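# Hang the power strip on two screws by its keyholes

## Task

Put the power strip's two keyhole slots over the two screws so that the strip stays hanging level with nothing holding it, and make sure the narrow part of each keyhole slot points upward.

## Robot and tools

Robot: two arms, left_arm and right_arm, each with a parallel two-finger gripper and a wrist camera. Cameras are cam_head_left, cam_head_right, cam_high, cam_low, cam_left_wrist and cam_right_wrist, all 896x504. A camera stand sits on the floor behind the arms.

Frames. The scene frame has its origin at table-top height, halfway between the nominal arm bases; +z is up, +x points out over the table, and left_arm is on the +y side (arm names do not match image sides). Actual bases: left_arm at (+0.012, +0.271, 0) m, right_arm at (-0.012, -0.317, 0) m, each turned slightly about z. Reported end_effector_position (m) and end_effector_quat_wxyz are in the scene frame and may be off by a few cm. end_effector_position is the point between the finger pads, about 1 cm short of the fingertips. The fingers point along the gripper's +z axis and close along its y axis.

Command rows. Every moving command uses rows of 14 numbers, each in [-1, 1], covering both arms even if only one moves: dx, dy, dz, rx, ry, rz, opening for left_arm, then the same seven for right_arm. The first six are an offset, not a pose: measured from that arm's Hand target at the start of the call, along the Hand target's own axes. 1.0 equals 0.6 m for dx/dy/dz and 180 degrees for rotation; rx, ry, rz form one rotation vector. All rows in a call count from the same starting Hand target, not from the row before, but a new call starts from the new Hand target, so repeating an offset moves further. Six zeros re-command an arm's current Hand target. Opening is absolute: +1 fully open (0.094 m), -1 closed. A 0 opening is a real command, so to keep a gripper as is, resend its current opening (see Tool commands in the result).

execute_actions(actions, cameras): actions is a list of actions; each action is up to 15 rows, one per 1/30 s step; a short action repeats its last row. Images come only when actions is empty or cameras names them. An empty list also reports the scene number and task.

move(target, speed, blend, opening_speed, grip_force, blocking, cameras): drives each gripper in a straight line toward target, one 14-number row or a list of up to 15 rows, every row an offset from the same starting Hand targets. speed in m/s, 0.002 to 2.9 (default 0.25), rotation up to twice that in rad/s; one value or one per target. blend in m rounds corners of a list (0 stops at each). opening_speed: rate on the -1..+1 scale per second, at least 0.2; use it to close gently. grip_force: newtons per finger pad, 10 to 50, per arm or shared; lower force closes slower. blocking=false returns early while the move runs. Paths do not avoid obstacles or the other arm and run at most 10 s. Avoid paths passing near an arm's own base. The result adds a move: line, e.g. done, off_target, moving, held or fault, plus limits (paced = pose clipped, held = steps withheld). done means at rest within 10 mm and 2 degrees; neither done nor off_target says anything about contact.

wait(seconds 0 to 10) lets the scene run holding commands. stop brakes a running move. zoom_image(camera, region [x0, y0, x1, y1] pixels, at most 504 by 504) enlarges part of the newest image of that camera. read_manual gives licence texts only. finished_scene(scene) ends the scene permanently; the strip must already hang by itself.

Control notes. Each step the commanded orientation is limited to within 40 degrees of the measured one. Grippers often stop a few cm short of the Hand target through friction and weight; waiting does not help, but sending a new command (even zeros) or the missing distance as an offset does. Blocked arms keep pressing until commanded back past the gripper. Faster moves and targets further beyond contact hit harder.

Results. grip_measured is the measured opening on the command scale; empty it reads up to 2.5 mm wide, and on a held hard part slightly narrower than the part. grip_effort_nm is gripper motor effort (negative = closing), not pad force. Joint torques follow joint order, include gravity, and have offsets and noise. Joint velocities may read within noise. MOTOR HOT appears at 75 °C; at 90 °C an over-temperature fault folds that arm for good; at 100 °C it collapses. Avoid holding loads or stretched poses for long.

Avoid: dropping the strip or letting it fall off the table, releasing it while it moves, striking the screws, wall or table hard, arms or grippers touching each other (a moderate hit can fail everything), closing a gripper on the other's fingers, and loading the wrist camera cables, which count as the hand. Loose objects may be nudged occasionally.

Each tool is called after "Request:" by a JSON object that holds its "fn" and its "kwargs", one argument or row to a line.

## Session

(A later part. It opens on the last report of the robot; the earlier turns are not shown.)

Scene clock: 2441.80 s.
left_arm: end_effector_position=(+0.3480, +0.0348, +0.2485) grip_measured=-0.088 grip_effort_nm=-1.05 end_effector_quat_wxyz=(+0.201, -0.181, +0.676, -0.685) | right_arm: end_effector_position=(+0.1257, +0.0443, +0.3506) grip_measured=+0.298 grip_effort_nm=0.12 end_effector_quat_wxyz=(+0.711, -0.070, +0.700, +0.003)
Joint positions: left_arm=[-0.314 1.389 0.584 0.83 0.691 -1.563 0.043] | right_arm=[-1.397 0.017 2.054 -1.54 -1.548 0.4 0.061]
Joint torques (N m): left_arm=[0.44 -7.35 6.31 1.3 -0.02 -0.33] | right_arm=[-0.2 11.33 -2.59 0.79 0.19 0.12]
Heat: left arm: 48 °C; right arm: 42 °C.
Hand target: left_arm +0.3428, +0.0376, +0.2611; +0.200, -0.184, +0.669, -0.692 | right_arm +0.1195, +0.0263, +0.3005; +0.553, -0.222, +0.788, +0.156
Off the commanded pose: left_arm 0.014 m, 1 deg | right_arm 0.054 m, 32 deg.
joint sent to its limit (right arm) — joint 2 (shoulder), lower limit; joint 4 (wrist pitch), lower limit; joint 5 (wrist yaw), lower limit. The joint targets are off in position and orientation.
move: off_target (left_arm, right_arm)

Request:
{"fn": "move", "kwargs": {
  "target": [
    [-0.0042,-0.015,-0.035,0,-0.004,0,-0.3,0,0,0,0,0,0,0.3],
    [-0.0042,-0.015,0.028,0,-0.004,0,-0.3,0,0,0,0,0,0,0.3]
  ],
  "blend": 0.002,
  "speed": 0.06
}}

Scene clock: 2453.93 s.
left_arm: end_effector_position=(+0.3478, +0.0309, +0.2499) grip_measured=-0.088 grip_effort_nm=-1.05 end_effector_quat_wxyz=(+0.199, -0.192, +0.679, -0.680) | right_arm: end_effector_position=(+0.1257, +0.0443, +0.3506) grip_measured=+0.298 grip_effort_nm=0.12 end_effector_quat_wxyz=(+0.711, -0.070, +0.700, +0.003)
Joint positions: left_arm=[-0.336 1.372 0.598 0.778 0.657 -1.563 0.043] | right_arm=[-1.397 0.017 2.054 -1.54 -1.548 0.4 0.061]
Joint torques (N m): left_arm=[-0.64 -4.04 10.67 1.39 -0.21 -0.27] | right_arm=[-0.31 11.34 -2.77 0.82 0.22 0.12]
Heat: left arm: 47 °C; right arm: 42 °C.
Hand target: left_arm +0.3534, +0.0249, +0.2707; +0.205, -0.188, +0.667, -0.691 | right_arm +0.1195, +0.0263, +0.3005; +0.553, -0.222, +0.788, +0.156
Off the commanded pose: left_arm 0.022 m, 2 deg | right_arm 0.054 m, 32 deg.
joint sent to its limit (right arm) — joint 2 (shoulder), lower limit; joint 4 (wrist pitch), lower limit; joint 5 (wrist yaw), lower limit. The joint targets are off in position and orientation.
move: off_target (left_arm, right_arm)

Request:
{"fn": "move", "kwargs": {
  "target": [
    [-0.006,0,-0.035,0,0,0,-0.3,0,0,0,0,0,0,0.3],
    [-0.006,0,0,0,0,0,-0.3,0,0,0,0,0,0,0.3]
  ],
  "blend": 0.002,
  "speed": 0.06
}}

Request:
{"fn": "move", "kwargs": {
  "target": [
    [0,0.002,-0.035,0,0,0,-0.3,0,0,0,0,0,0,0.3],
    [0,0.002,0,0,0,0,-0.3,0,0,0,0,0,0,0.3]
  ],
  "blend": 0.002,
  "speed": 0.06
}}

Request:
{"fn": "move", "kwargs": {
  "target": [
    [0,0.002,-0.035,0,0,0,-0.3,0,0,0,0,0,0,0.3],
    [0,0.002,0,0,0,0,-0.3,0,0,0,0,0,0,0.3]
  ],
  "blend": 0.002,
  "speed": 0.06
}}

Scene clock: 2462.57 s.
left_arm: end_effector_position=(+0.3501, +0.0324, +0.2495) grip_measured=-0.088 grip_effort_nm=-1.05 end_effector_quat_wxyz=(+0.199, -0.192, +0.680, -0.679) | right_arm: end_effector_position=(+0.1257, +0.0443, +0.3506) grip_measured=+0.298 grip_effort_nm=0.12 end_effector_quat_wxyz=(+0.711, -0.070, +0.700, +0.003)
Joint positions: left_arm=[-0.327 1.38 0.604 0.778 0.667 -1.563 0.043] | right_arm=[-1.397 0.017 2.054 -1.54 -1.548 0.4 0.061]
Joint torques (N m): left_arm=[-0.61 -4.03 10.76 1.42 -0.19 -0.31] | right_arm=[-0.28 11.33 -2.71 0.77 0.22 0.09]
Heat: left arm: 48 °C; right arm: 42 °C.
Hand target: left_arm +0.3565, +0.0268, +0.2708; +0.205, -0.188, +0.667, -0.691 | right_arm +0.1195, +0.0263, +0.3005; +0.553, -0.222, +0.788, +0.156
Off the commanded pose: left_arm 0.023 m, 2 deg | right_arm 0.054 m, 32 deg.
joint sent to its limit (right arm) — joint 2 (shoulder), lower limit; joint 4 (wrist pitch), lower limit; joint 5 (wrist yaw), lower limit. The joint targets are off in position and orientation.
move: off_target (left_arm, right_arm)

Scene clock: 2463.87 s.
left_arm: end_effector_position=(+0.3509, +0.0328, +0.2483) grip_measured=-0.088 grip_effort_nm=-1.05 end_effector_quat_wxyz=(+0.198, -0.193, +0.680, -0.678) | right_arm: end_effector_position=(+0.1257, +0.0443, +0.3506) grip_measured=+0.298 grip_effort_nm=0.12 end_effector_quat_wxyz=(+0.711, -0.070, +0.700, +0.003)
Joint positions: left_arm=[-0.325 1.383 0.604 0.778 0.667 -1.563 0.043] | right_arm=[-1.397 0.017 2.054 -1.54 -1.548 0.4 0.061]
Joint torques (N m): left_arm=[-0.64 -3.96 10.52 1.51 -0.17 -0.31] | right_arm=[-0.24 11.36 -2.65 0.82 0.22 0.09]
Heat: left arm: 48 °C; right arm: 42 °C.
Hand target: left_arm +0.3565, +0.0268, +0.2695; +0.205, -0.188, +0.667, -0.691 | right_arm +0.1195, +0.0263, +0.3005; +0.553, -0.222, +0.788, +0.156
Off the commanded pose: left_arm 0.023 m, 2 deg | right_arm 0.054 m, 32 deg.
joint sent to its limit (right arm) — joint 2 (shoulder), lower limit; joint 4 (wrist pitch), lower limit; joint 5 (wrist yaw), lower limit. The joint targets are off in position and orientation.
move: off_target (left_arm, right_arm)

Scene clock: 2465.17 s.
left_arm: end_effector_position=(+0.3510, +0.0329, +0.2470) grip_measured=-0.088 grip_effort_nm=-1.05 end_effector_quat_wxyz=(+0.198, -0.195, +0.681, -0.678) | right_arm: end_effector_position=(+0.1257, +0.0443, +0.3506) grip_measured=+0.298 grip_effort_nm=0.13 end_effector_quat_wxyz=(+0.711, -0.070, +0.700, +0.003)
Joint positions: left_arm=[-0.325 1.385 0.603 0.778 0.666 -1.563 0.043] | right_arm=[-1.397 0.017 2.054 -1.54 -1.548 0.4 0.061]
Joint torques (N m): left_arm=[-0.75 -3.96 10.41 1.54 -0.18 -0.3] | right_arm=[-0.16 11.37 -2.69 0.78 0.21 0.13]
Heat: left arm: 48 °C; right arm: 42 °C.
Hand target: left_arm +0.3566, +0.0268, +0.2683; +0.205, -0.188, +0.667, -0.691 | right_arm +0.1195, +0.0263, +0.3005; +0.553, -0.222, +0.788, +0.156
Off the commanded pose: left_arm 0.023 m, 2 deg | right_arm 0.054 m, 32 deg.
joint sent to its limit (right arm) — joint 2 (shoulder), lower limit; joint 4 (wrist pitch), lower limit; joint 5 (wrist yaw), lower limit. The joint targets are off in position and orientation.
move: off_target (left_arm, right_arm)

Request:
{"fn": "move", "kwargs": {
  "target": [
    [0,0.0027,-0.035,0,0,0,-0.3,0,0,0,0,0,0,0.3],
    [0,0.0027,0,0,0,0,-0.3,0,0,0,0,0,0,0.3]
  ],
  "blend": 0.002,
  "speed": 0.06
}}

Request:
{"fn": "move", "kwargs": {
  "target": [
    [0,0.0027,-0.035,0,0,0,-0.3,0,0,0,0,0,0,0.3],
    [0,0.0027,0,0,0,0,-0.3,0,0,0,0,0,0,0.3]
  ],
  "blend": 0.002,
  "speed": 0.06
}}

Request:
{"fn": "move", "kwargs": {
  "target": [
    [0,0.0027,-0.035,0,0,0,-0.3,0,0,0,0,0,0,0.3],
    [0,0.0027,0,0,0,0,-0.3,0,0,0,0,0,0,0.3]
  ],
  "blend": 0.002,
  "speed": 0.06
}}

Request:
{"fn": "move", "kwargs": {
  "target": [
    [0,0.0027,-0.035,0,0,0,-0.3,0,0,0,0,0,0,0.3],
    [0,0.0027,0,0,0,0,-0.3,0,0,0,0,0,0,0.3]
  ],
  "blend": 0.002,
  "speed": 0.06
}}

Request:
{"fn": "move", "kwargs": {
  "target": [
    [0,0.0027,-0.035,0,0,0,-0.3,0,0,0,0,0,0,0.3],
    [0,0.0027,0,0,0,0,-0.3,0,0,0,0,0,0,0.3]
  ],
  "blend": 0.002,
  "speed": 0.06
}}

Request:
{"fn": "move", "kwargs": {
  "target": [
    [0,0.0027,-0.035,0,0,0,-0.3,0,0,0,0,0,0,0.3],
    [0,0.0027,0,0,0,0,-0.3,0,0,0,0,0,0,0.3]
  ],
  "blend": 0.002,
  "speed": 0.06
}}

Scene clock: 2478.43 s.
left_arm: end_effector_position=(+0.3512, +0.0328, +0.2440) grip_measured=-0.088 grip_effort_nm=-1.05 end_effector_quat_wxyz=(+0.195, -0.197, +0.683, -0.676) | right_arm: end_effector_position=(+0.1257, +0.0443, +0.3506) grip_measured=+0.298 grip_effort_nm=0.12 end_effector_quat_wxyz=(+0.711, -0.070, +0.700, +0.003)
Joint positions: left_arm=[-0.325 1.389 0.6 0.778 0.666 -1.563 0.043] | right_arm=[-1.397 0.017 2.054 -1.54 -1.548 0.4 0.061]
Joint torques (N m): left_arm=[-0.66 -4.01 10.3 1.64 -0.17 -0.3] | right_arm=[-0.27 11.4 -2.69 0.82 0.21 0.12]
Heat: left arm: 48 °C; right arm: 42 °C.
Hand target: left_arm +0.3566, +0.0267, +0.2667; +0.205, -0.188, +0.667, -0.691 | right_arm +0.1195, +0.0263, +0.3005; +0.553, -0.222, +0.788, +0.156
Off the commanded pose: left_arm 0.024 m, 3 deg | right_arm 0.054 m, 32 deg.
joint sent to its limit (right arm) — joint 2 (shoulder), lower limit; joint 4 (wrist pitch), lower limit; joint 5 (wrist yaw), lower limit. The joint targets are off in position and orientation.
move: off_target (left_arm, right_arm)

Scene clock: 2479.77 s.
left_arm: end_effector_position=(+0.3513, +0.0331, +0.2409) grip_measured=-0.088 grip_effort_nm=-1.05 end_effector_quat_wxyz=(+0.194, -0.200, +0.684, -0.674) | right_arm: end_effector_position=(+0.1257, +0.0443, +0.3506) grip_measured=+0.298 grip_effort_nm=0.12 end_effector_quat_wxyz=(+0.711, -0.070, +0.700, +0.003)
Joint positions: left_arm=[-0.325 1.392 0.595 0.778 0.664 -1.563 0.043] | right_arm=[-1.397 0.017 2.054 -1.54 -1.548 0.4 0.061]
Joint torques (N m): left_arm=[-0.64 -4.08 10.29 1.72 -0.14 -0.3] | right_arm=[-0.25 11.36 -2.67 0.8 0.21 0.12]
Heat: left arm: 48 °C; right arm: 42 °C.
Hand target: left_arm +0.3566, +0.0267, +0.2651; +0.205, -0.188, +0.667, -0.691 | right_arm +0.1195, +0.0263, +0.3005; +0.553, -0.222, +0.788, +0.156
Off the commanded pose: left_arm 0.026 m, 3 deg | right_arm 0.054 m, 32 deg.
joint sent to its limit (right arm) — joint 2 (shoulder), lower limit; joint 4 (wrist pitch), lower limit; joint 5 (wrist yaw), lower limit. The joint targets are off in position and orientation.
move: off_target (left_arm, right_arm)

Scene clock: 2481.10 s.
left_arm: end_effector_position=(+0.3512, +0.0332, +0.2371) grip_measured=-0.088 grip_effort_nm=-1.05 end_effector_quat_wxyz=(+0.191, -0.202, +0.686, -0.672) | right_arm: end_effector_position=(+0.1257, +0.0443, +0.3506) grip_measured=+0.298 grip_effort_nm=0.12 end_effector_quat_wxyz=(+0.711, -0.070, +0.700, +0.003)
Joint positions: left_arm=[-0.325 1.397 0.59 0.778 0.664 -1.563 0.043] | right_arm=[-1.397 0.017 2.054 -1.54 -1.548 0.4 0.061]
Joint torques (N m): left_arm=[-0.66 -4.14 10.19 1.81 -0.14 -0.32] | right_arm=[-0.13 11.29 -2.67 0.85 0.19 0.11]
Heat: left arm: 48 °C; right arm: 42 °C.
Hand target: left_arm +0.3567, +0.0266, +0.2635; +0.205, -0.188, +0.667, -0.691 | right_arm +0.1195, +0.0263, +0.3005; +0.553, -0.222, +0.788, +0.156
Off the commanded pose: left_arm 0.028 m, 4 deg | right_arm 0.054 m, 32 deg.
joint sent to its limit (right arm) — joint 2 (shoulder), lower limit; joint 4 (wrist pitch), lower limit; joint 5 (wrist yaw), lower limit. The joint targets are off in position and orientation.
move: off_target (left_arm, right_arm)

Scene clock: 2482.40 s.
left_arm: end_effector_position=(+0.3511, +0.0332, +0.2347) grip_measured=-0.088 grip_effort_nm=-1.05 end_effector_quat_wxyz=(+0.189, -0.204, +0.687, -0.671) | right_arm: end_effector_position=(+0.1257, +0.0443, +0.3506) grip_measured=+0.298 grip_effort_nm=0.13 end_effector_quat_wxyz=(+0.711, -0.070, +0.700, +0.003)
Joint positions: left_arm=[-0.325 1.4 0.587 0.778 0.664 -1.563 0.043] | right_arm=[-1.397 0.017 2.054 -1.54 -1.548 0.4 0.061]
Joint torques (N m): left_arm=[-0.68 -4.08 10.13 1.87 -0.11 -0.31] | right_arm=[-0.35 11.3 -2.52 0.79 0.22 0.11]
Heat: left arm: 48 °C; right arm: 42 °C.
Hand target: left_arm +0.3568, +0.0266, +0.2618; +0.205, -0.188, +0.667, -0.691 | right_arm +0.1195, +0.0263, +0.3005; +0.553, -0.222, +0.788, +0.156
Off the commanded pose: left_arm 0.029 m, 4 deg | right_arm 0.054 m, 32 deg.
joint sent to its limit (right arm) — joint 2 (shoulder), lower limit; joint 4 (wrist pitch), lower limit; joint 5 (wrist yaw), lower limit. The joint targets are off in position and orientation.
move: off_target (left_arm, right_arm)

Scene clock: 2483.77 s.
left_arm: end_effector_position=(+0.3504, +0.0328, +0.2316) grip_measured=-0.088 grip_effort_nm=-1.05 end_effector_quat_wxyz=(+0.187, -0.206, +0.689, -0.670) | right_arm: end_effector_position=(+0.1257, +0.0443, +0.3506) grip_measured=+0.298 grip_effort_nm=0.13 end_effector_quat_wxyz=(+0.711, -0.070, +0.700, +0.003)
Joint positions: left_arm=[-0.327 1.403 0.583 0.778 0.664 -1.563 0.043] | right_arm=[-1.397 0.017 2.054 -1.54 -1.548 0.4 0.061]
Joint torques (N m): left_arm=[-0.69 -4.08 10.07 2 -0.12 -0.31] | right_arm=[-0.17 11.29 -2.69 0.79 0.22 0.13]
Heat: left arm: 49 °C; right arm: 42 °C.
Hand target: left_arm +0.3568, +0.0265, +0.2602; +0.205, -0.188, +0.667, -0.691 | right_arm +0.1195, +0.0263, +0.3005; +0.553, -0.222, +0.788, +0.156
Off the commanded pose: left_arm 0.030 m, 5 deg | right_arm 0.054 m, 32 deg.
joint sent to its limit (right arm) — joint 2 (shoulder), lower limit; joint 4 (wrist pitch), lower limit; joint 5 (wrist yaw), lower limit. The joint targets are off in position and orientation.
move: off_target (left_arm, right_arm)

Scene clock: 2485.03 s.
left_arm: end_effector_position=(+0.3505, +0.0327, +0.2285) grip_measured=-0.088 grip_effort_nm=-1.05 end_effector_quat_wxyz=(+0.185, -0.208, +0.690, -0.668) | right_arm: end_effector_position=(+0.1257, +0.0443, +0.3506) grip_measured=+0.298 grip_effort_nm=0.12 end_effector_quat_wxyz=(+0.711, -0.070, +0.700, +0.003)
Joint positions: left_arm=[-0.327 1.408 0.58 0.778 0.664 -1.563 0.043] | right_arm=[-1.397 0.017 2.054 -1.54 -1.548 0.4 0.061]
Joint torques (N m): left_arm=[-0.62 -4.07 9.95 2.07 -0.14 -0.31] | right_arm=[-0.25 11.41 -2.7 0.76 0.21 0.13]
Heat: left arm: 49 °C; right arm: 42 °C.
Hand target: left_arm +0.3569, +0.0265, +0.2586; +0.205, -0.188, +0.667, -0.691 | right_arm +0.1195, +0.0263, +0.3005; +0.553, -0.222, +0.788, +0.156
Off the commanded pose: left_arm 0.031 m, 5 deg | right_arm 0.054 m, 32 deg.
joint sent to its limit (right arm) — joint 2 (shoulder), lower limit; joint 4 (wrist pitch), lower limit; joint 5 (wrist yaw), lower limit. The joint targets are off in position and orientation.
move: off_target (left_arm, right_arm)

Request:
{"fn": "move", "kwargs": {
  "target": [
    [-0.0035,-0.004,-0.035,0,0,0,-0.3,0,0,0,0,0,0,0.3],
    [-0.0035,-0.004,0,0,0,0,-0.3,0,0,0,0,0,0,0.3]
  ],
  "blend": 0.002,
  "speed": 0.06
}}

Request:
{"fn": "move", "kwargs": {
  "target": [
    [0,-0.002,-0.035,0,0,0,-0.3,0,0,0,0,0,0,0.3],
    [0,-0.002,0,0,0,0,-0.3,0,0,0,0,0,0,0.3]
  ],
  "blend": 0.002,
  "speed": 0.06
}}

Request:
{"fn": "move", "kwargs": {
  "target": [
    [0,-0.002,-0.035,0,0,0,-0.3,0,0,0,0,0,0,0.3],
    [0,-0.002,0,0,0,0,-0.3,0,0,0,0,0,0,0.3]
  ],
  "blend": 0.002,
  "speed": 0.06
}}

Request:
{"fn": "move", "kwargs": {
  "target": [
    [0,-0.002,-0.035,0,0,0,-0.3,0,0,0,0,0,0,0.3],
    [0,-0.002,0,0,0,0,-0.3,0,0,0,0,0,0,0.3]
  ],
  "blend": 0.002,
  "speed": 0.06
}}

Request:
{"fn": "move", "kwargs": {
  "target": [
    [0,-0.002,-0.035,0,0,0,-0.3,0,0,0,0,0,0,0.3],
    [0,-0.002,0,0,0,0,-0.3,0,0,0,0,0,0,0.3]
  ],
  "blend": 0.002,
  "speed": 0.06
}}

Request:
{"fn": "move", "kwargs": {
  "target": [
    [0,-0.002,-0.035,0,0,0,-0.3,0,0,0,0,0,0,0.3],
    [0,-0.002,0,0,0,0,-0.3,0,0,0,0,0,0,0.3]
  ],
  "blend": 0.002,
  "speed": 0.06
}}

Request:
{"fn": "move", "kwargs": {
  "target": [
    [0,-0.002,-0.035,0,0,0,-0.3,0,0,0,0,0,0,0.3],
    [0,-0.002,0,0,0,0,-0.3,0,0,0,0,0,0,0.3]
  ],
  "blend": 0.002,
  "speed": 0.06
}}

Request:
{"fn": "move", "kwargs": {
  "target": [
    [0,-0.002,-0.035,0,0,0,-0.3,0,0,0,0,0,0,0.3],
    [0,-0.002,0,0,0,0,-0.3,0,0,0,0,0,0,0.3]
  ],
  "blend": 0.002,
  "speed": 0.06
}}

Scene clock: 2507.73 s.
left_arm: end_effector_position=(+0.3513, +0.0342, +0.2304) grip_measured=-0.088 grip_effort_nm=-1.05 end_effector_quat_wxyz=(+0.186, -0.207, +0.689, -0.669) | right_arm: end_effector_position=(+0.1257, +0.0443, +0.3506) grip_measured=+0.298 grip_effort_nm=0.12 end_effector_quat_wxyz=(+0.711, -0.070, +0.700, +0.003)
Joint positions: left_arm=[-0.32 1.406 0.583 0.778 0.67 -1.563 0.043] | right_arm=[-1.397 0.017 2.054 -1.54 -1.548 0.4 0.061]
Joint torques (N m): left_arm=[-0.57 -4.12 10.52 1.97 -0.12 -0.3] | right_arm=[-0.27 11.3 -2.67 0.81 0.21 0.13]
Heat: left arm: 49 °C; right arm: 42 °C.
Hand target: left_arm +0.3586, +0.0277, +0.2610; +0.205, -0.188, +0.667, -0.691 | right_arm +0.1195, +0.0263, +0.3005; +0.553, -0.222, +0.788, +0.156
Off the commanded pose: left_arm 0.032 m, 5 deg | right_arm 0.054 m, 32 deg.
joint sent to its limit (right arm) — joint 2 (shoulder), lower limit; joint 4 (wrist pitch), lower limit; joint 5 (wrist yaw), lower limit. The joint targets are off in position and orientation.
move: off_target (left_arm, right_arm)

Scene clock: 2509.07 s.
left_arm: end_effector_position=(+0.3514, +0.0341, +0.2329) grip_measured=-0.088 grip_effort_nm=-1.05 end_effector_quat_wxyz=(+0.188, -0.205, +0.688, -0.670) | right_arm: end_effector_position=(+0.1257, +0.0443, +0.3506) grip_measured=+0.298 grip_effort_nm=0.12 end_effector_quat_wxyz=(+0.711, -0.070, +0.700, +0.003)
Joint positions: left_arm=[-0.32 1.403 0.586 0.778 0.67 -1.563 0.043] | right_arm=[-1.397 0.017 2.054 -1.54 -1.548 0.4 0.061]
Joint torques (N m): left_arm=[-0.61 -4.14 10.56 1.9 -0.12 -0.3] | right_arm=[-0.31 11.29 -2.74 0.82 0.23 0.12]
Heat: left arm: 49 °C; right arm: 42 °C.
Hand target: left_arm +0.3585, +0.0277, +0.2622; +0.205, -0.188, +0.667, -0.691 | right_arm +0.1195, +0.0263, +0.3005; +0.553, -0.222, +0.788, +0.156
Off the commanded pose: left_arm 0.031 m, 4 deg | right_arm 0.054 m, 32 deg.
joint sent to its limit (right arm) — joint 2 (shoulder), lower limit; joint 4 (wrist pitch), lower limit; joint 5 (wrist yaw), lower limit. The joint targets are off in position and orientation.
move: off_target (left_arm, right_arm)

Scene clock: 2510.37 s.
left_arm: end_effector_position=(+0.3517, +0.0340, +0.2348) grip_measured=-0.088 grip_effort_nm=-1.05 end_effector_quat_wxyz=(+0.189, -0.204, +0.687, -0.671) | right_arm: end_effector_position=(+0.1257, +0.0443, +0.3506) grip_measured=+0.298 grip_effort_nm=0.12 end_effector_quat_wxyz=(+0.711, -0.070, +0.700, +0.003)
Joint positions: left_arm=[-0.32 1.401 0.589 0.778 0.67 -1.563 0.043] | right_arm=[-1.397 0.017 2.054 -1.54 -1.548 0.4 0.061]
Joint torques (N m): left_arm=[-0.58 -4.19 10.63 1.85 -0.12 -0.3] | right_arm=[-0.1 11.38 -2.77 0.83 0.21 0.14]
Heat: left arm: 49 °C; right arm: 42 °C.
Hand target: left_arm +0.3585, +0.0278, +0.2634; +0.205, -0.188, +0.667, -0.691 | right_arm +0.1195, +0.0263, +0.3005; +0.553, -0.222, +0.788, +0.156
Off the commanded pose: left_arm 0.030 m, 4 deg | right_arm 0.054 m, 32 deg.
joint sent to its limit (right arm) — joint 2 (shoulder), lower limit; joint 4 (wrist pitch), lower limit; joint 5 (wrist yaw), lower limit. The joint targets are off in position and orientation.
move: off_target (left_arm, right_arm)

Scene clock: 2511.70 s.
left_arm: end_effector_position=(+0.3519, +0.0339, +0.2379) grip_measured=-0.088 grip_effort_nm=-1.05 end_effector_quat_wxyz=(+0.191, -0.201, +0.686, -0.673) | right_arm: end_effector_position=(+0.1257, +0.0443, +0.3506) grip_measured=+0.298 grip_effort_nm=0.13 end_effector_quat_wxyz=(+0.711, -0.070, +0.700, +0.003)
Joint positions: left_arm=[-0.32 1.398 0.593 0.778 0.67 -1.563 0.043] | right_arm=[-1.397 0.017 2.054 -1.54 -1.548 0.4 0.061]
Joint torques (N m): left_arm=[-0.62 -4.08 10.61 1.79 -0.12 -0.32] | right_arm=[-0.18 11.4 -2.63 0.82 0.21 0.11]
Heat: left arm: 49 °C; right arm: 42 °C.
Hand target: left_arm +0.3585, +0.0278, +0.2646; +0.205, -0.188, +0.667, -0.691 | right_arm +0.1195, +0.0263, +0.3005; +0.553, -0.222, +0.788, +0.156
Off the commanded pose: left_arm 0.028 m, 4 deg | right_arm 0.054 m, 32 deg.
joint sent to its limit (right arm) — joint 2 (shoulder), lower limit; joint 4 (wrist pitch), lower limit; joint 5 (wrist yaw), lower limit. The joint targets are off in position and orientation.
move: off_target (left_arm, right_arm)

Scene clock: 2513.13 s.
left_arm: end_effector_position=(+0.3518, +0.0340, +0.2397) grip_measured=-0.088 grip_effort_nm=-1.05 end_effector_quat_wxyz=(+0.192, -0.200, +0.685, -0.674) | right_arm: end_effector_position=(+0.1257, +0.0443, +0.3506) grip_measured=+0.298 grip_effort_nm=0.12 end_effector_quat_wxyz=(+0.711, -0.070, +0.700, +0.003)
Joint positions: left_arm=[-0.32 1.395 0.595 0.778 0.67 -1.563 0.043] | right_arm=[-1.397 0.017 2.054 -1.54 -1.548 0.4 0.061]
Joint torques (N m): left_arm=[-0.68 -4.12 10.69 1.71 -0.12 -0.32] | right_arm=[-0.18 11.34 -2.69 0.82 0.22 0.11]
Heat: left arm: 49 °C; right arm: 42 °C.
Hand target: left_arm +0.3584, +0.0278, +0.2658; +0.205, -0.188, +0.667, -0.691 | right_arm +0.1195, +0.0263, +0.3005; +0.553, -0.222, +0.788, +0.156
Off the commanded pose: left_arm 0.028 m, 3 deg | right_arm 0.054 m, 32 deg.
joint sent to its limit (right arm) — joint 2 (shoulder), lower limit; joint 4 (wrist pitch), lower limit; joint 5 (wrist yaw), lower limit. The joint targets are off in position and orientation.
move: off_target (left_arm, right_arm)

Scene clock: 2514.57 s.
left_arm: end_effector_position=(+0.3523, +0.0338, +0.2422) grip_measured=-0.088 grip_effort_nm=-1.05 end_effector_quat_wxyz=(+0.194, -0.198, +0.683, -0.675) | right_arm: end_effector_position=(+0.1257, +0.0443, +0.3506) grip_measured=+0.298 grip_effort_nm=0.12 end_effector_quat_wxyz=(+0.711, -0.070, +0.700, +0.003)
Joint positions: left_arm=[-0.32 1.394 0.6 0.778 0.67 -1.563 0.043] | right_arm=[-1.397 0.017 2.054 -1.54 -1.548 0.4 0.061]
Joint torques (N m): left_arm=[-0.58 -4.14 10.65 1.63 -0.13 -0.3] | right_arm=[-0.24 11.34 -2.59 0.8 0.22 0.11]
Heat: left arm: 49 °C; right arm: 42 °C.
Hand target: left_arm +0.3584, +0.0278, +0.2670; +0.205, -0.188, +0.667, -0.691 | right_arm +0.1195, +0.0263, +0.3005; +0.553, -0.222, +0.788, +0.156
Off the commanded pose: left_arm 0.026 m, 3 deg | right_arm 0.054 m, 32 deg.
joint sent to its limit (right arm) — joint 2 (shoulder), lower limit; joint 4 (wrist pitch), lower limit; joint 5 (wrist yaw), lower limit. The joint targets are off in position and orientation.
move: off_target (left_arm, right_arm)

Scene clock: 2515.93 s.
left_arm: end_effector_position=(+0.3522, +0.0338, +0.2447) grip_measured=-0.088 grip_effort_nm=-1.05 end_effector_quat_wxyz=(+0.196, -0.196, +0.682, -0.676) | right_arm: end_effector_position=(+0.1257, +0.0443, +0.3506) grip_measured=+0.298 grip_effort_nm=0.12 end_effector_quat_wxyz=(+0.711, -0.070, +0.700, +0.003)
Joint positions: left_arm=[-0.32 1.391 0.603 0.778 0.67 -1.563 0.043] | right_arm=[-1.397 0.017 2.054 -1.54 -1.548 0.4 0.061]
Joint torques (N m): left_arm=[-0.57 -4.12 10.66 1.59 -0.15 -0.32] | right_arm=[-0.24 11.26 -2.74 0.79 0.22 0.12]
Heat: left arm: 49 °C; right arm: 42 °C.
Hand target: left_arm +0.3583, +0.0279, +0.2682; +0.205, -0.188, +0.667, -0.691 | right_arm +0.1195, +0.0263, +0.3005; +0.553, -0.222, +0.788, +0.156
Off the commanded pose: left_arm 0.025 m, 3 deg | right_arm 0.054 m, 32 deg.
joint sent to its limit (right arm) — joint 2 (shoulder), lower limit; joint 4 (wrist pitch), lower limit; joint 5 (wrist yaw), lower limit. The joint targets are off in position and orientation.
move: off_target (left_arm, right_arm)

Scene clock: 2517.23 s.
left_arm: end_effector_position=(+0.3520, +0.0336, +0.2472) grip_measured=-0.088 grip_effort_nm=-1.05 end_effector_quat_wxyz=(+0.197, -0.194, +0.681, -0.678) | right_arm: end_effector_position=(+0.1257, +0.0443, +0.3506) grip_measured=+0.298 grip_effort_nm=0.12 end_effector_quat_wxyz=(+0.711, -0.070, +0.700, +0.003)
Joint positions: left_arm=[-0.32 1.388 0.606 0.778 0.672 -1.563 0.043] | right_arm=[-1.397 0.017 2.054 -1.54 -1.548 0.4 0.061]
Joint torques (N m): left_arm=[-0.65 -4.12 10.7 1.52 -0.16 -0.31] | right_arm=[-0.29 11.21 -2.66 0.8 0.23 0.11]
Heat: left arm: 49 °C; right arm: 42 °C.
Hand target: left_arm +0.3583, +0.0279, +0.2694; +0.205, -0.188, +0.667, -0.691 | right_arm +0.1195, +0.0263, +0.3005; +0.553, -0.222, +0.788, +0.156
Off the commanded pose: left_arm 0.024 m, 2 deg | right_arm 0.054 m, 32 deg.
joint sent to its limit (right arm) — joint 2 (shoulder), lower limit; joint 4 (wrist pitch), lower limit; joint 5 (wrist yaw), lower limit. The joint targets are off in position and orientation.
move: off_target (left_arm, right_arm)

Request:
{"fn": "move", "kwargs": {
  "target": [
    [0,-0.002,-0.035,0,0,0,-0.3,0,0,0,0,0,0,0.3],
    [0,-0.002,0,0,0,0,-0.3,0,0,0,0,0,0,0.3]
  ],
  "blend": 0.002,
  "speed": 0.06
}}

Request:
{"fn": "move", "kwargs": {
  "target": [
    [0,-0.002,-0.035,0,0,0,-0.3,0,0,0,0,0,0,0.3],
    [0,-0.002,0,0,0,0,-0.3,0,0,0,0,0,0,0.3]
  ],
  "blend": 0.002,
  "speed": 0.06
}}

Request:
{"fn": "move", "kwargs": {
  "target": [
    [0,-0.002,-0.035,0,0,0,-0.3,0,0,0,0,0,0,0.3],
    [0,-0.002,0,0,0,0,-0.3,0,0,0,0,0,0,0.3]
  ],
  "blend": 0.002,
  "speed": 0.06
}}

Request:
{"fn": "move", "kwargs": {
  "target": [
    [0,-0.002,-0.035,0,0,0,-0.3,0,0,0,0,0,0,0.3],
    [0,-0.002,0,0,0,0,-0.3,0,0,0,0,0,0,0.3]
  ],
  "blend": 0.002,
  "speed": 0.06
}}

Request:
{"fn": "move", "kwargs": {
  "target": [
    [0,-0.002,-0.035,0,0,0,-0.3,0,0,0,0,0,0,0.3],
    [0,-0.002,0,0,0,0,-0.3,0,0,0,0,0,0,0.3]
  ],
  "blend": 0.002,
  "speed": 0.06
}}

Request:
{"fn": "move", "kwargs": {
  "target": [
    [0,-0.002,-0.035,0,0,0,-0.3,0,0,0,0,0,0,0.3],
    [0,-0.002,0,0,0,0,-0.3,0,0,0,0,0,0,0.3]
  ],
  "blend": 0.002,
  "speed": 0.06,
  "cameras": ["cam_right_wrist"]
}}

Scene clock: 2529.93 s.
left_arm: end_effector_position=(+0.3520, +0.0334, +0.2491) grip_measured=-0.088 grip_effort_nm=-1.05 end_effector_quat_wxyz=(+0.198, -0.192, +0.680, -0.679) | right_arm: end_effector_position=(+0.1257, +0.0443, +0.3506) grip_measured=+0.298 grip_effort_nm=0.13 end_effector_quat_wxyz=(+0.711, -0.070, +0.700, +0.003)
Joint positions: left_arm=[-0.32 1.386 0.609 0.778 0.673 -1.563 0.043] | right_arm=[-1.397 0.017 2.054 -1.54 -1.548 0.4 0.061]
Joint torques (N m): left_arm=[-0.55 -4.1 10.74 1.44 -0.18 -0.32] | right_arm=[-0.18 11.36 -2.69 0.83 0.2 0.11]
Heat: left arm: 51 °C; right arm: 42 °C.
Hand target: left_arm +0.3582, +0.0279, +0.2707; +0.205, -0.188, +0.667, -0.691 | right_arm +0.1195, +0.0263, +0.3005; +0.553, -0.222, +0.788, +0.156
Off the commanded pose: left_arm 0.023 m, 2 deg | right_arm 0.054 m, 32 deg.
joint sent to its limit (right arm) — joint 2 (shoulder), lower limit; joint 4 (wrist pitch), lower limit; joint 5 (wrist yaw), lower limit. The joint targets are off in position and orientation.
move: off_target (left_arm, right_arm)

Scene clock: 2531.23 s.
left_arm: end_effector_position=(+0.3523, +0.0340, +0.2510) grip_measured=-0.088 grip_effort_nm=-1.05 end_effector_quat_wxyz=(+0.200, -0.192, +0.679, -0.679) | right_arm: end_effector_position=(+0.1257, +0.0443, +0.3506) grip_measured=+0.298 grip_effort_nm=0.12 end_effector_quat_wxyz=(+0.711, -0.070, +0.700, +0.003)
Joint positions: left_arm=[-0.319 1.383 0.612 0.775 0.673 -1.563 0.043] | right_arm=[-1.397 0.017 2.054 -1.54 -1.548 0.4 0.061]
Joint torques (N m): left_arm=[-0.72 -4.05 10.74 1.41 -0.17 -0.31] | right_arm=[-0.1 11.33 -2.66 0.8 0.21 0.12]
Heat: left arm: 51 °C; right arm: 42 °C.
Hand target: left_arm +0.3582, +0.0280, +0.2718; +0.205, -0.188, +0.667, -0.691 | right_arm +0.1195, +0.0263, +0.3005; +0.553, -0.222, +0.788, +0.156
Off the commanded pose: left_arm 0.023 m, 2 deg | right_arm 0.054 m, 32 deg.
joint sent to its limit (right arm) — joint 2 (shoulder), lower limit; joint 4 (wrist pitch), lower limit; joint 5 (wrist yaw), lower limit. The joint targets are off in position and orientation.
move: off_target (left_arm, right_arm)

Scene clock: 2532.53 s.
left_arm: end_effector_position=(+0.3522, +0.0339, +0.2526) grip_measured=-0.088 grip_effort_nm=-1.05 end_effector_quat_wxyz=(+0.200, -0.191, +0.679, -0.680) | right_arm: end_effector_position=(+0.1257, +0.0443, +0.3506) grip_measured=+0.298 grip_effort_nm=0.13 end_effector_quat_wxyz=(+0.711, -0.070, +0.700, +0.003)
Joint positions: left_arm=[-0.319 1.38 0.615 0.771 0.673 -1.563 0.043] | right_arm=[-1.397 0.017 2.054 -1.54 -1.548 0.4 0.061]
Joint torques (N m): left_arm=[-0.62 -4.01 10.77 1.38 -0.18 -0.29] | right_arm=[-0.28 11.34 -2.81 0.85 0.22 0.1]
Heat: left arm: 51 °C; right arm: 42 °C.
Hand target: left_arm +0.3582, +0.0280, +0.2730; +0.205, -0.188, +0.667, -0.691 | right_arm +0.1195, +0.0263, +0.3005; +0.553, -0.222, +0.788, +0.156
Off the commanded pose: left_arm 0.022 m, 2 deg | right_arm 0.054 m, 32 deg.
joint sent to its limit (right arm) — joint 2 (shoulder), lower limit; joint 4 (wrist pitch), lower limit; joint 5 (wrist yaw), lower limit. The joint targets are off in position and orientation.
move: off_target (left_arm, right_arm)

Scene clock: 2533.83 s.
left_arm: end_effector_position=(+0.3522, +0.0339, +0.2540) grip_measured=-0.088 grip_effort_nm=-1.05 end_effector_quat_wxyz=(+0.200, -0.191, +0.679, -0.680) | right_arm: end_effector_position=(+0.1257, +0.0443, +0.3506) grip_measured=+0.298 grip_effort_nm=0.12 end_effector_quat_wxyz=(+0.711, -0.070, +0.700, +0.003)
Joint positions: left_arm=[-0.319 1.377 0.618 0.766 0.673 -1.563 0.043] | right_arm=[-1.397 0.017 2.054 -1.54 -1.548 0.4 0.061]
Joint torques (N m): left_arm=[-0.68 -4.01 10.77 1.4 -0.18 -0.31] | right_arm=[-0.1 11.38 -2.78 0.8 0.2 0.09]
Heat: left arm: 50 °C; right arm: 42 °C.
Hand target: left_arm +0.3581, +0.0280, +0.2743; +0.205, -0.188, +0.667, -0.691 | right_arm +0.1195, +0.0263, +0.3005; +0.553, -0.222, +0.788, +0.156
Off the commanded pose: left_arm 0.022 m, 2 deg | right_arm 0.054 m, 32 deg.
joint sent to its limit (right arm) — joint 2 (shoulder), lower limit; joint 4 (wrist pitch), lower limit; joint 5 (wrist yaw), lower limit. The joint targets are off in position and orientation.
move: off_target (left_arm, right_arm)

Scene clock: 2535.13 s.
left_arm: end_effector_position=(+0.3524, +0.0339, +0.2547) grip_measured=-0.088 grip_effort_nm=-1.05 end_effector_quat_wxyz=(+0.200, -0.191, +0.679, -0.680) | right_arm: end_effector_position=(+0.1257, +0.0443, +0.3506) grip_measured=+0.298 grip_effort_nm=0.12 end_effector_quat_wxyz=(+0.711, -0.070, +0.700, +0.003)
Joint positions: left_arm=[-0.319 1.375 0.621 0.76 0.673 -1.563 0.043] | right_arm=[-1.397 0.017 2.054 -1.54 -1.548 0.4 0.061]
Joint torques (N m): left_arm=[-0.58 -4.01 10.85 1.39 -0.18 -0.31] | right_arm=[-0.29 11.29 -2.74 0.82 0.22 0.12]
Heat: left arm: 50 °C; right arm: 42 °C.
Hand target: left_arm +0.3581, +0.0281, +0.2755; +0.205, -0.188, +0.667, -0.691 | right_arm +0.1195, +0.0263, +0.3005; +0.553, -0.222, +0.788, +0.156
Off the commanded pose: left_arm 0.022 m, 2 deg | right_arm 0.054 m, 32 deg.
joint sent to its limit (right arm) — joint 2 (shoulder), lower limit; joint 4 (wrist pitch), lower limit; joint 5 (wrist yaw), lower limit. The joint targets are off in position and orientation.
move: off_target (left_arm, right_arm)

Scene clock: 2536.43 s.
left_arm: end_effector_position=(+0.3523, +0.0339, +0.2559) grip_measured=-0.088 grip_effort_nm=-1.05 end_effector_quat_wxyz=(+0.200, -0.191, +0.679, -0.680) | right_arm: end_effector_position=(+0.1257, +0.0443, +0.3506) grip_measured=+0.298 grip_effort_nm=0.12 end_effector_quat_wxyz=(+0.711, -0.070, +0.700, +0.003)
Joint positions: left_arm=[-0.319 1.372 0.624 0.754 0.674 -1.563 0.043] | right_arm=[-1.397 0.017 2.054 -1.54 -1.548 0.4 0.061]
Joint torques (N m): left_arm=[-0.64 -3.97 10.95 1.4 -0.18 -0.3] | right_arm=[-0.28 11.34 -2.67 0.79 0.23 0.11]
Heat: left arm: 50 °C; right arm: 42 °C.
Hand target: left_arm +0.3580, +0.0281, +0.2766; +0.205, -0.188, +0.667, -0.691 | right_arm +0.1195, +0.0263, +0.3005; +0.553, -0.222, +0.788, +0.156
Off the commanded pose: left_arm 0.022 m, 2 deg | right_arm 0.054 m, 32 deg.
joint sent to its limit (right arm) — joint 2 (shoulder), lower limit; joint 4 (wrist pitch), lower limit; joint 5 (wrist yaw), lower limit. The joint targets are off in position and orientation.
move: off_target (left_arm, right_arm)
Images, in order (width x height): cam_right_wrist 896x504.

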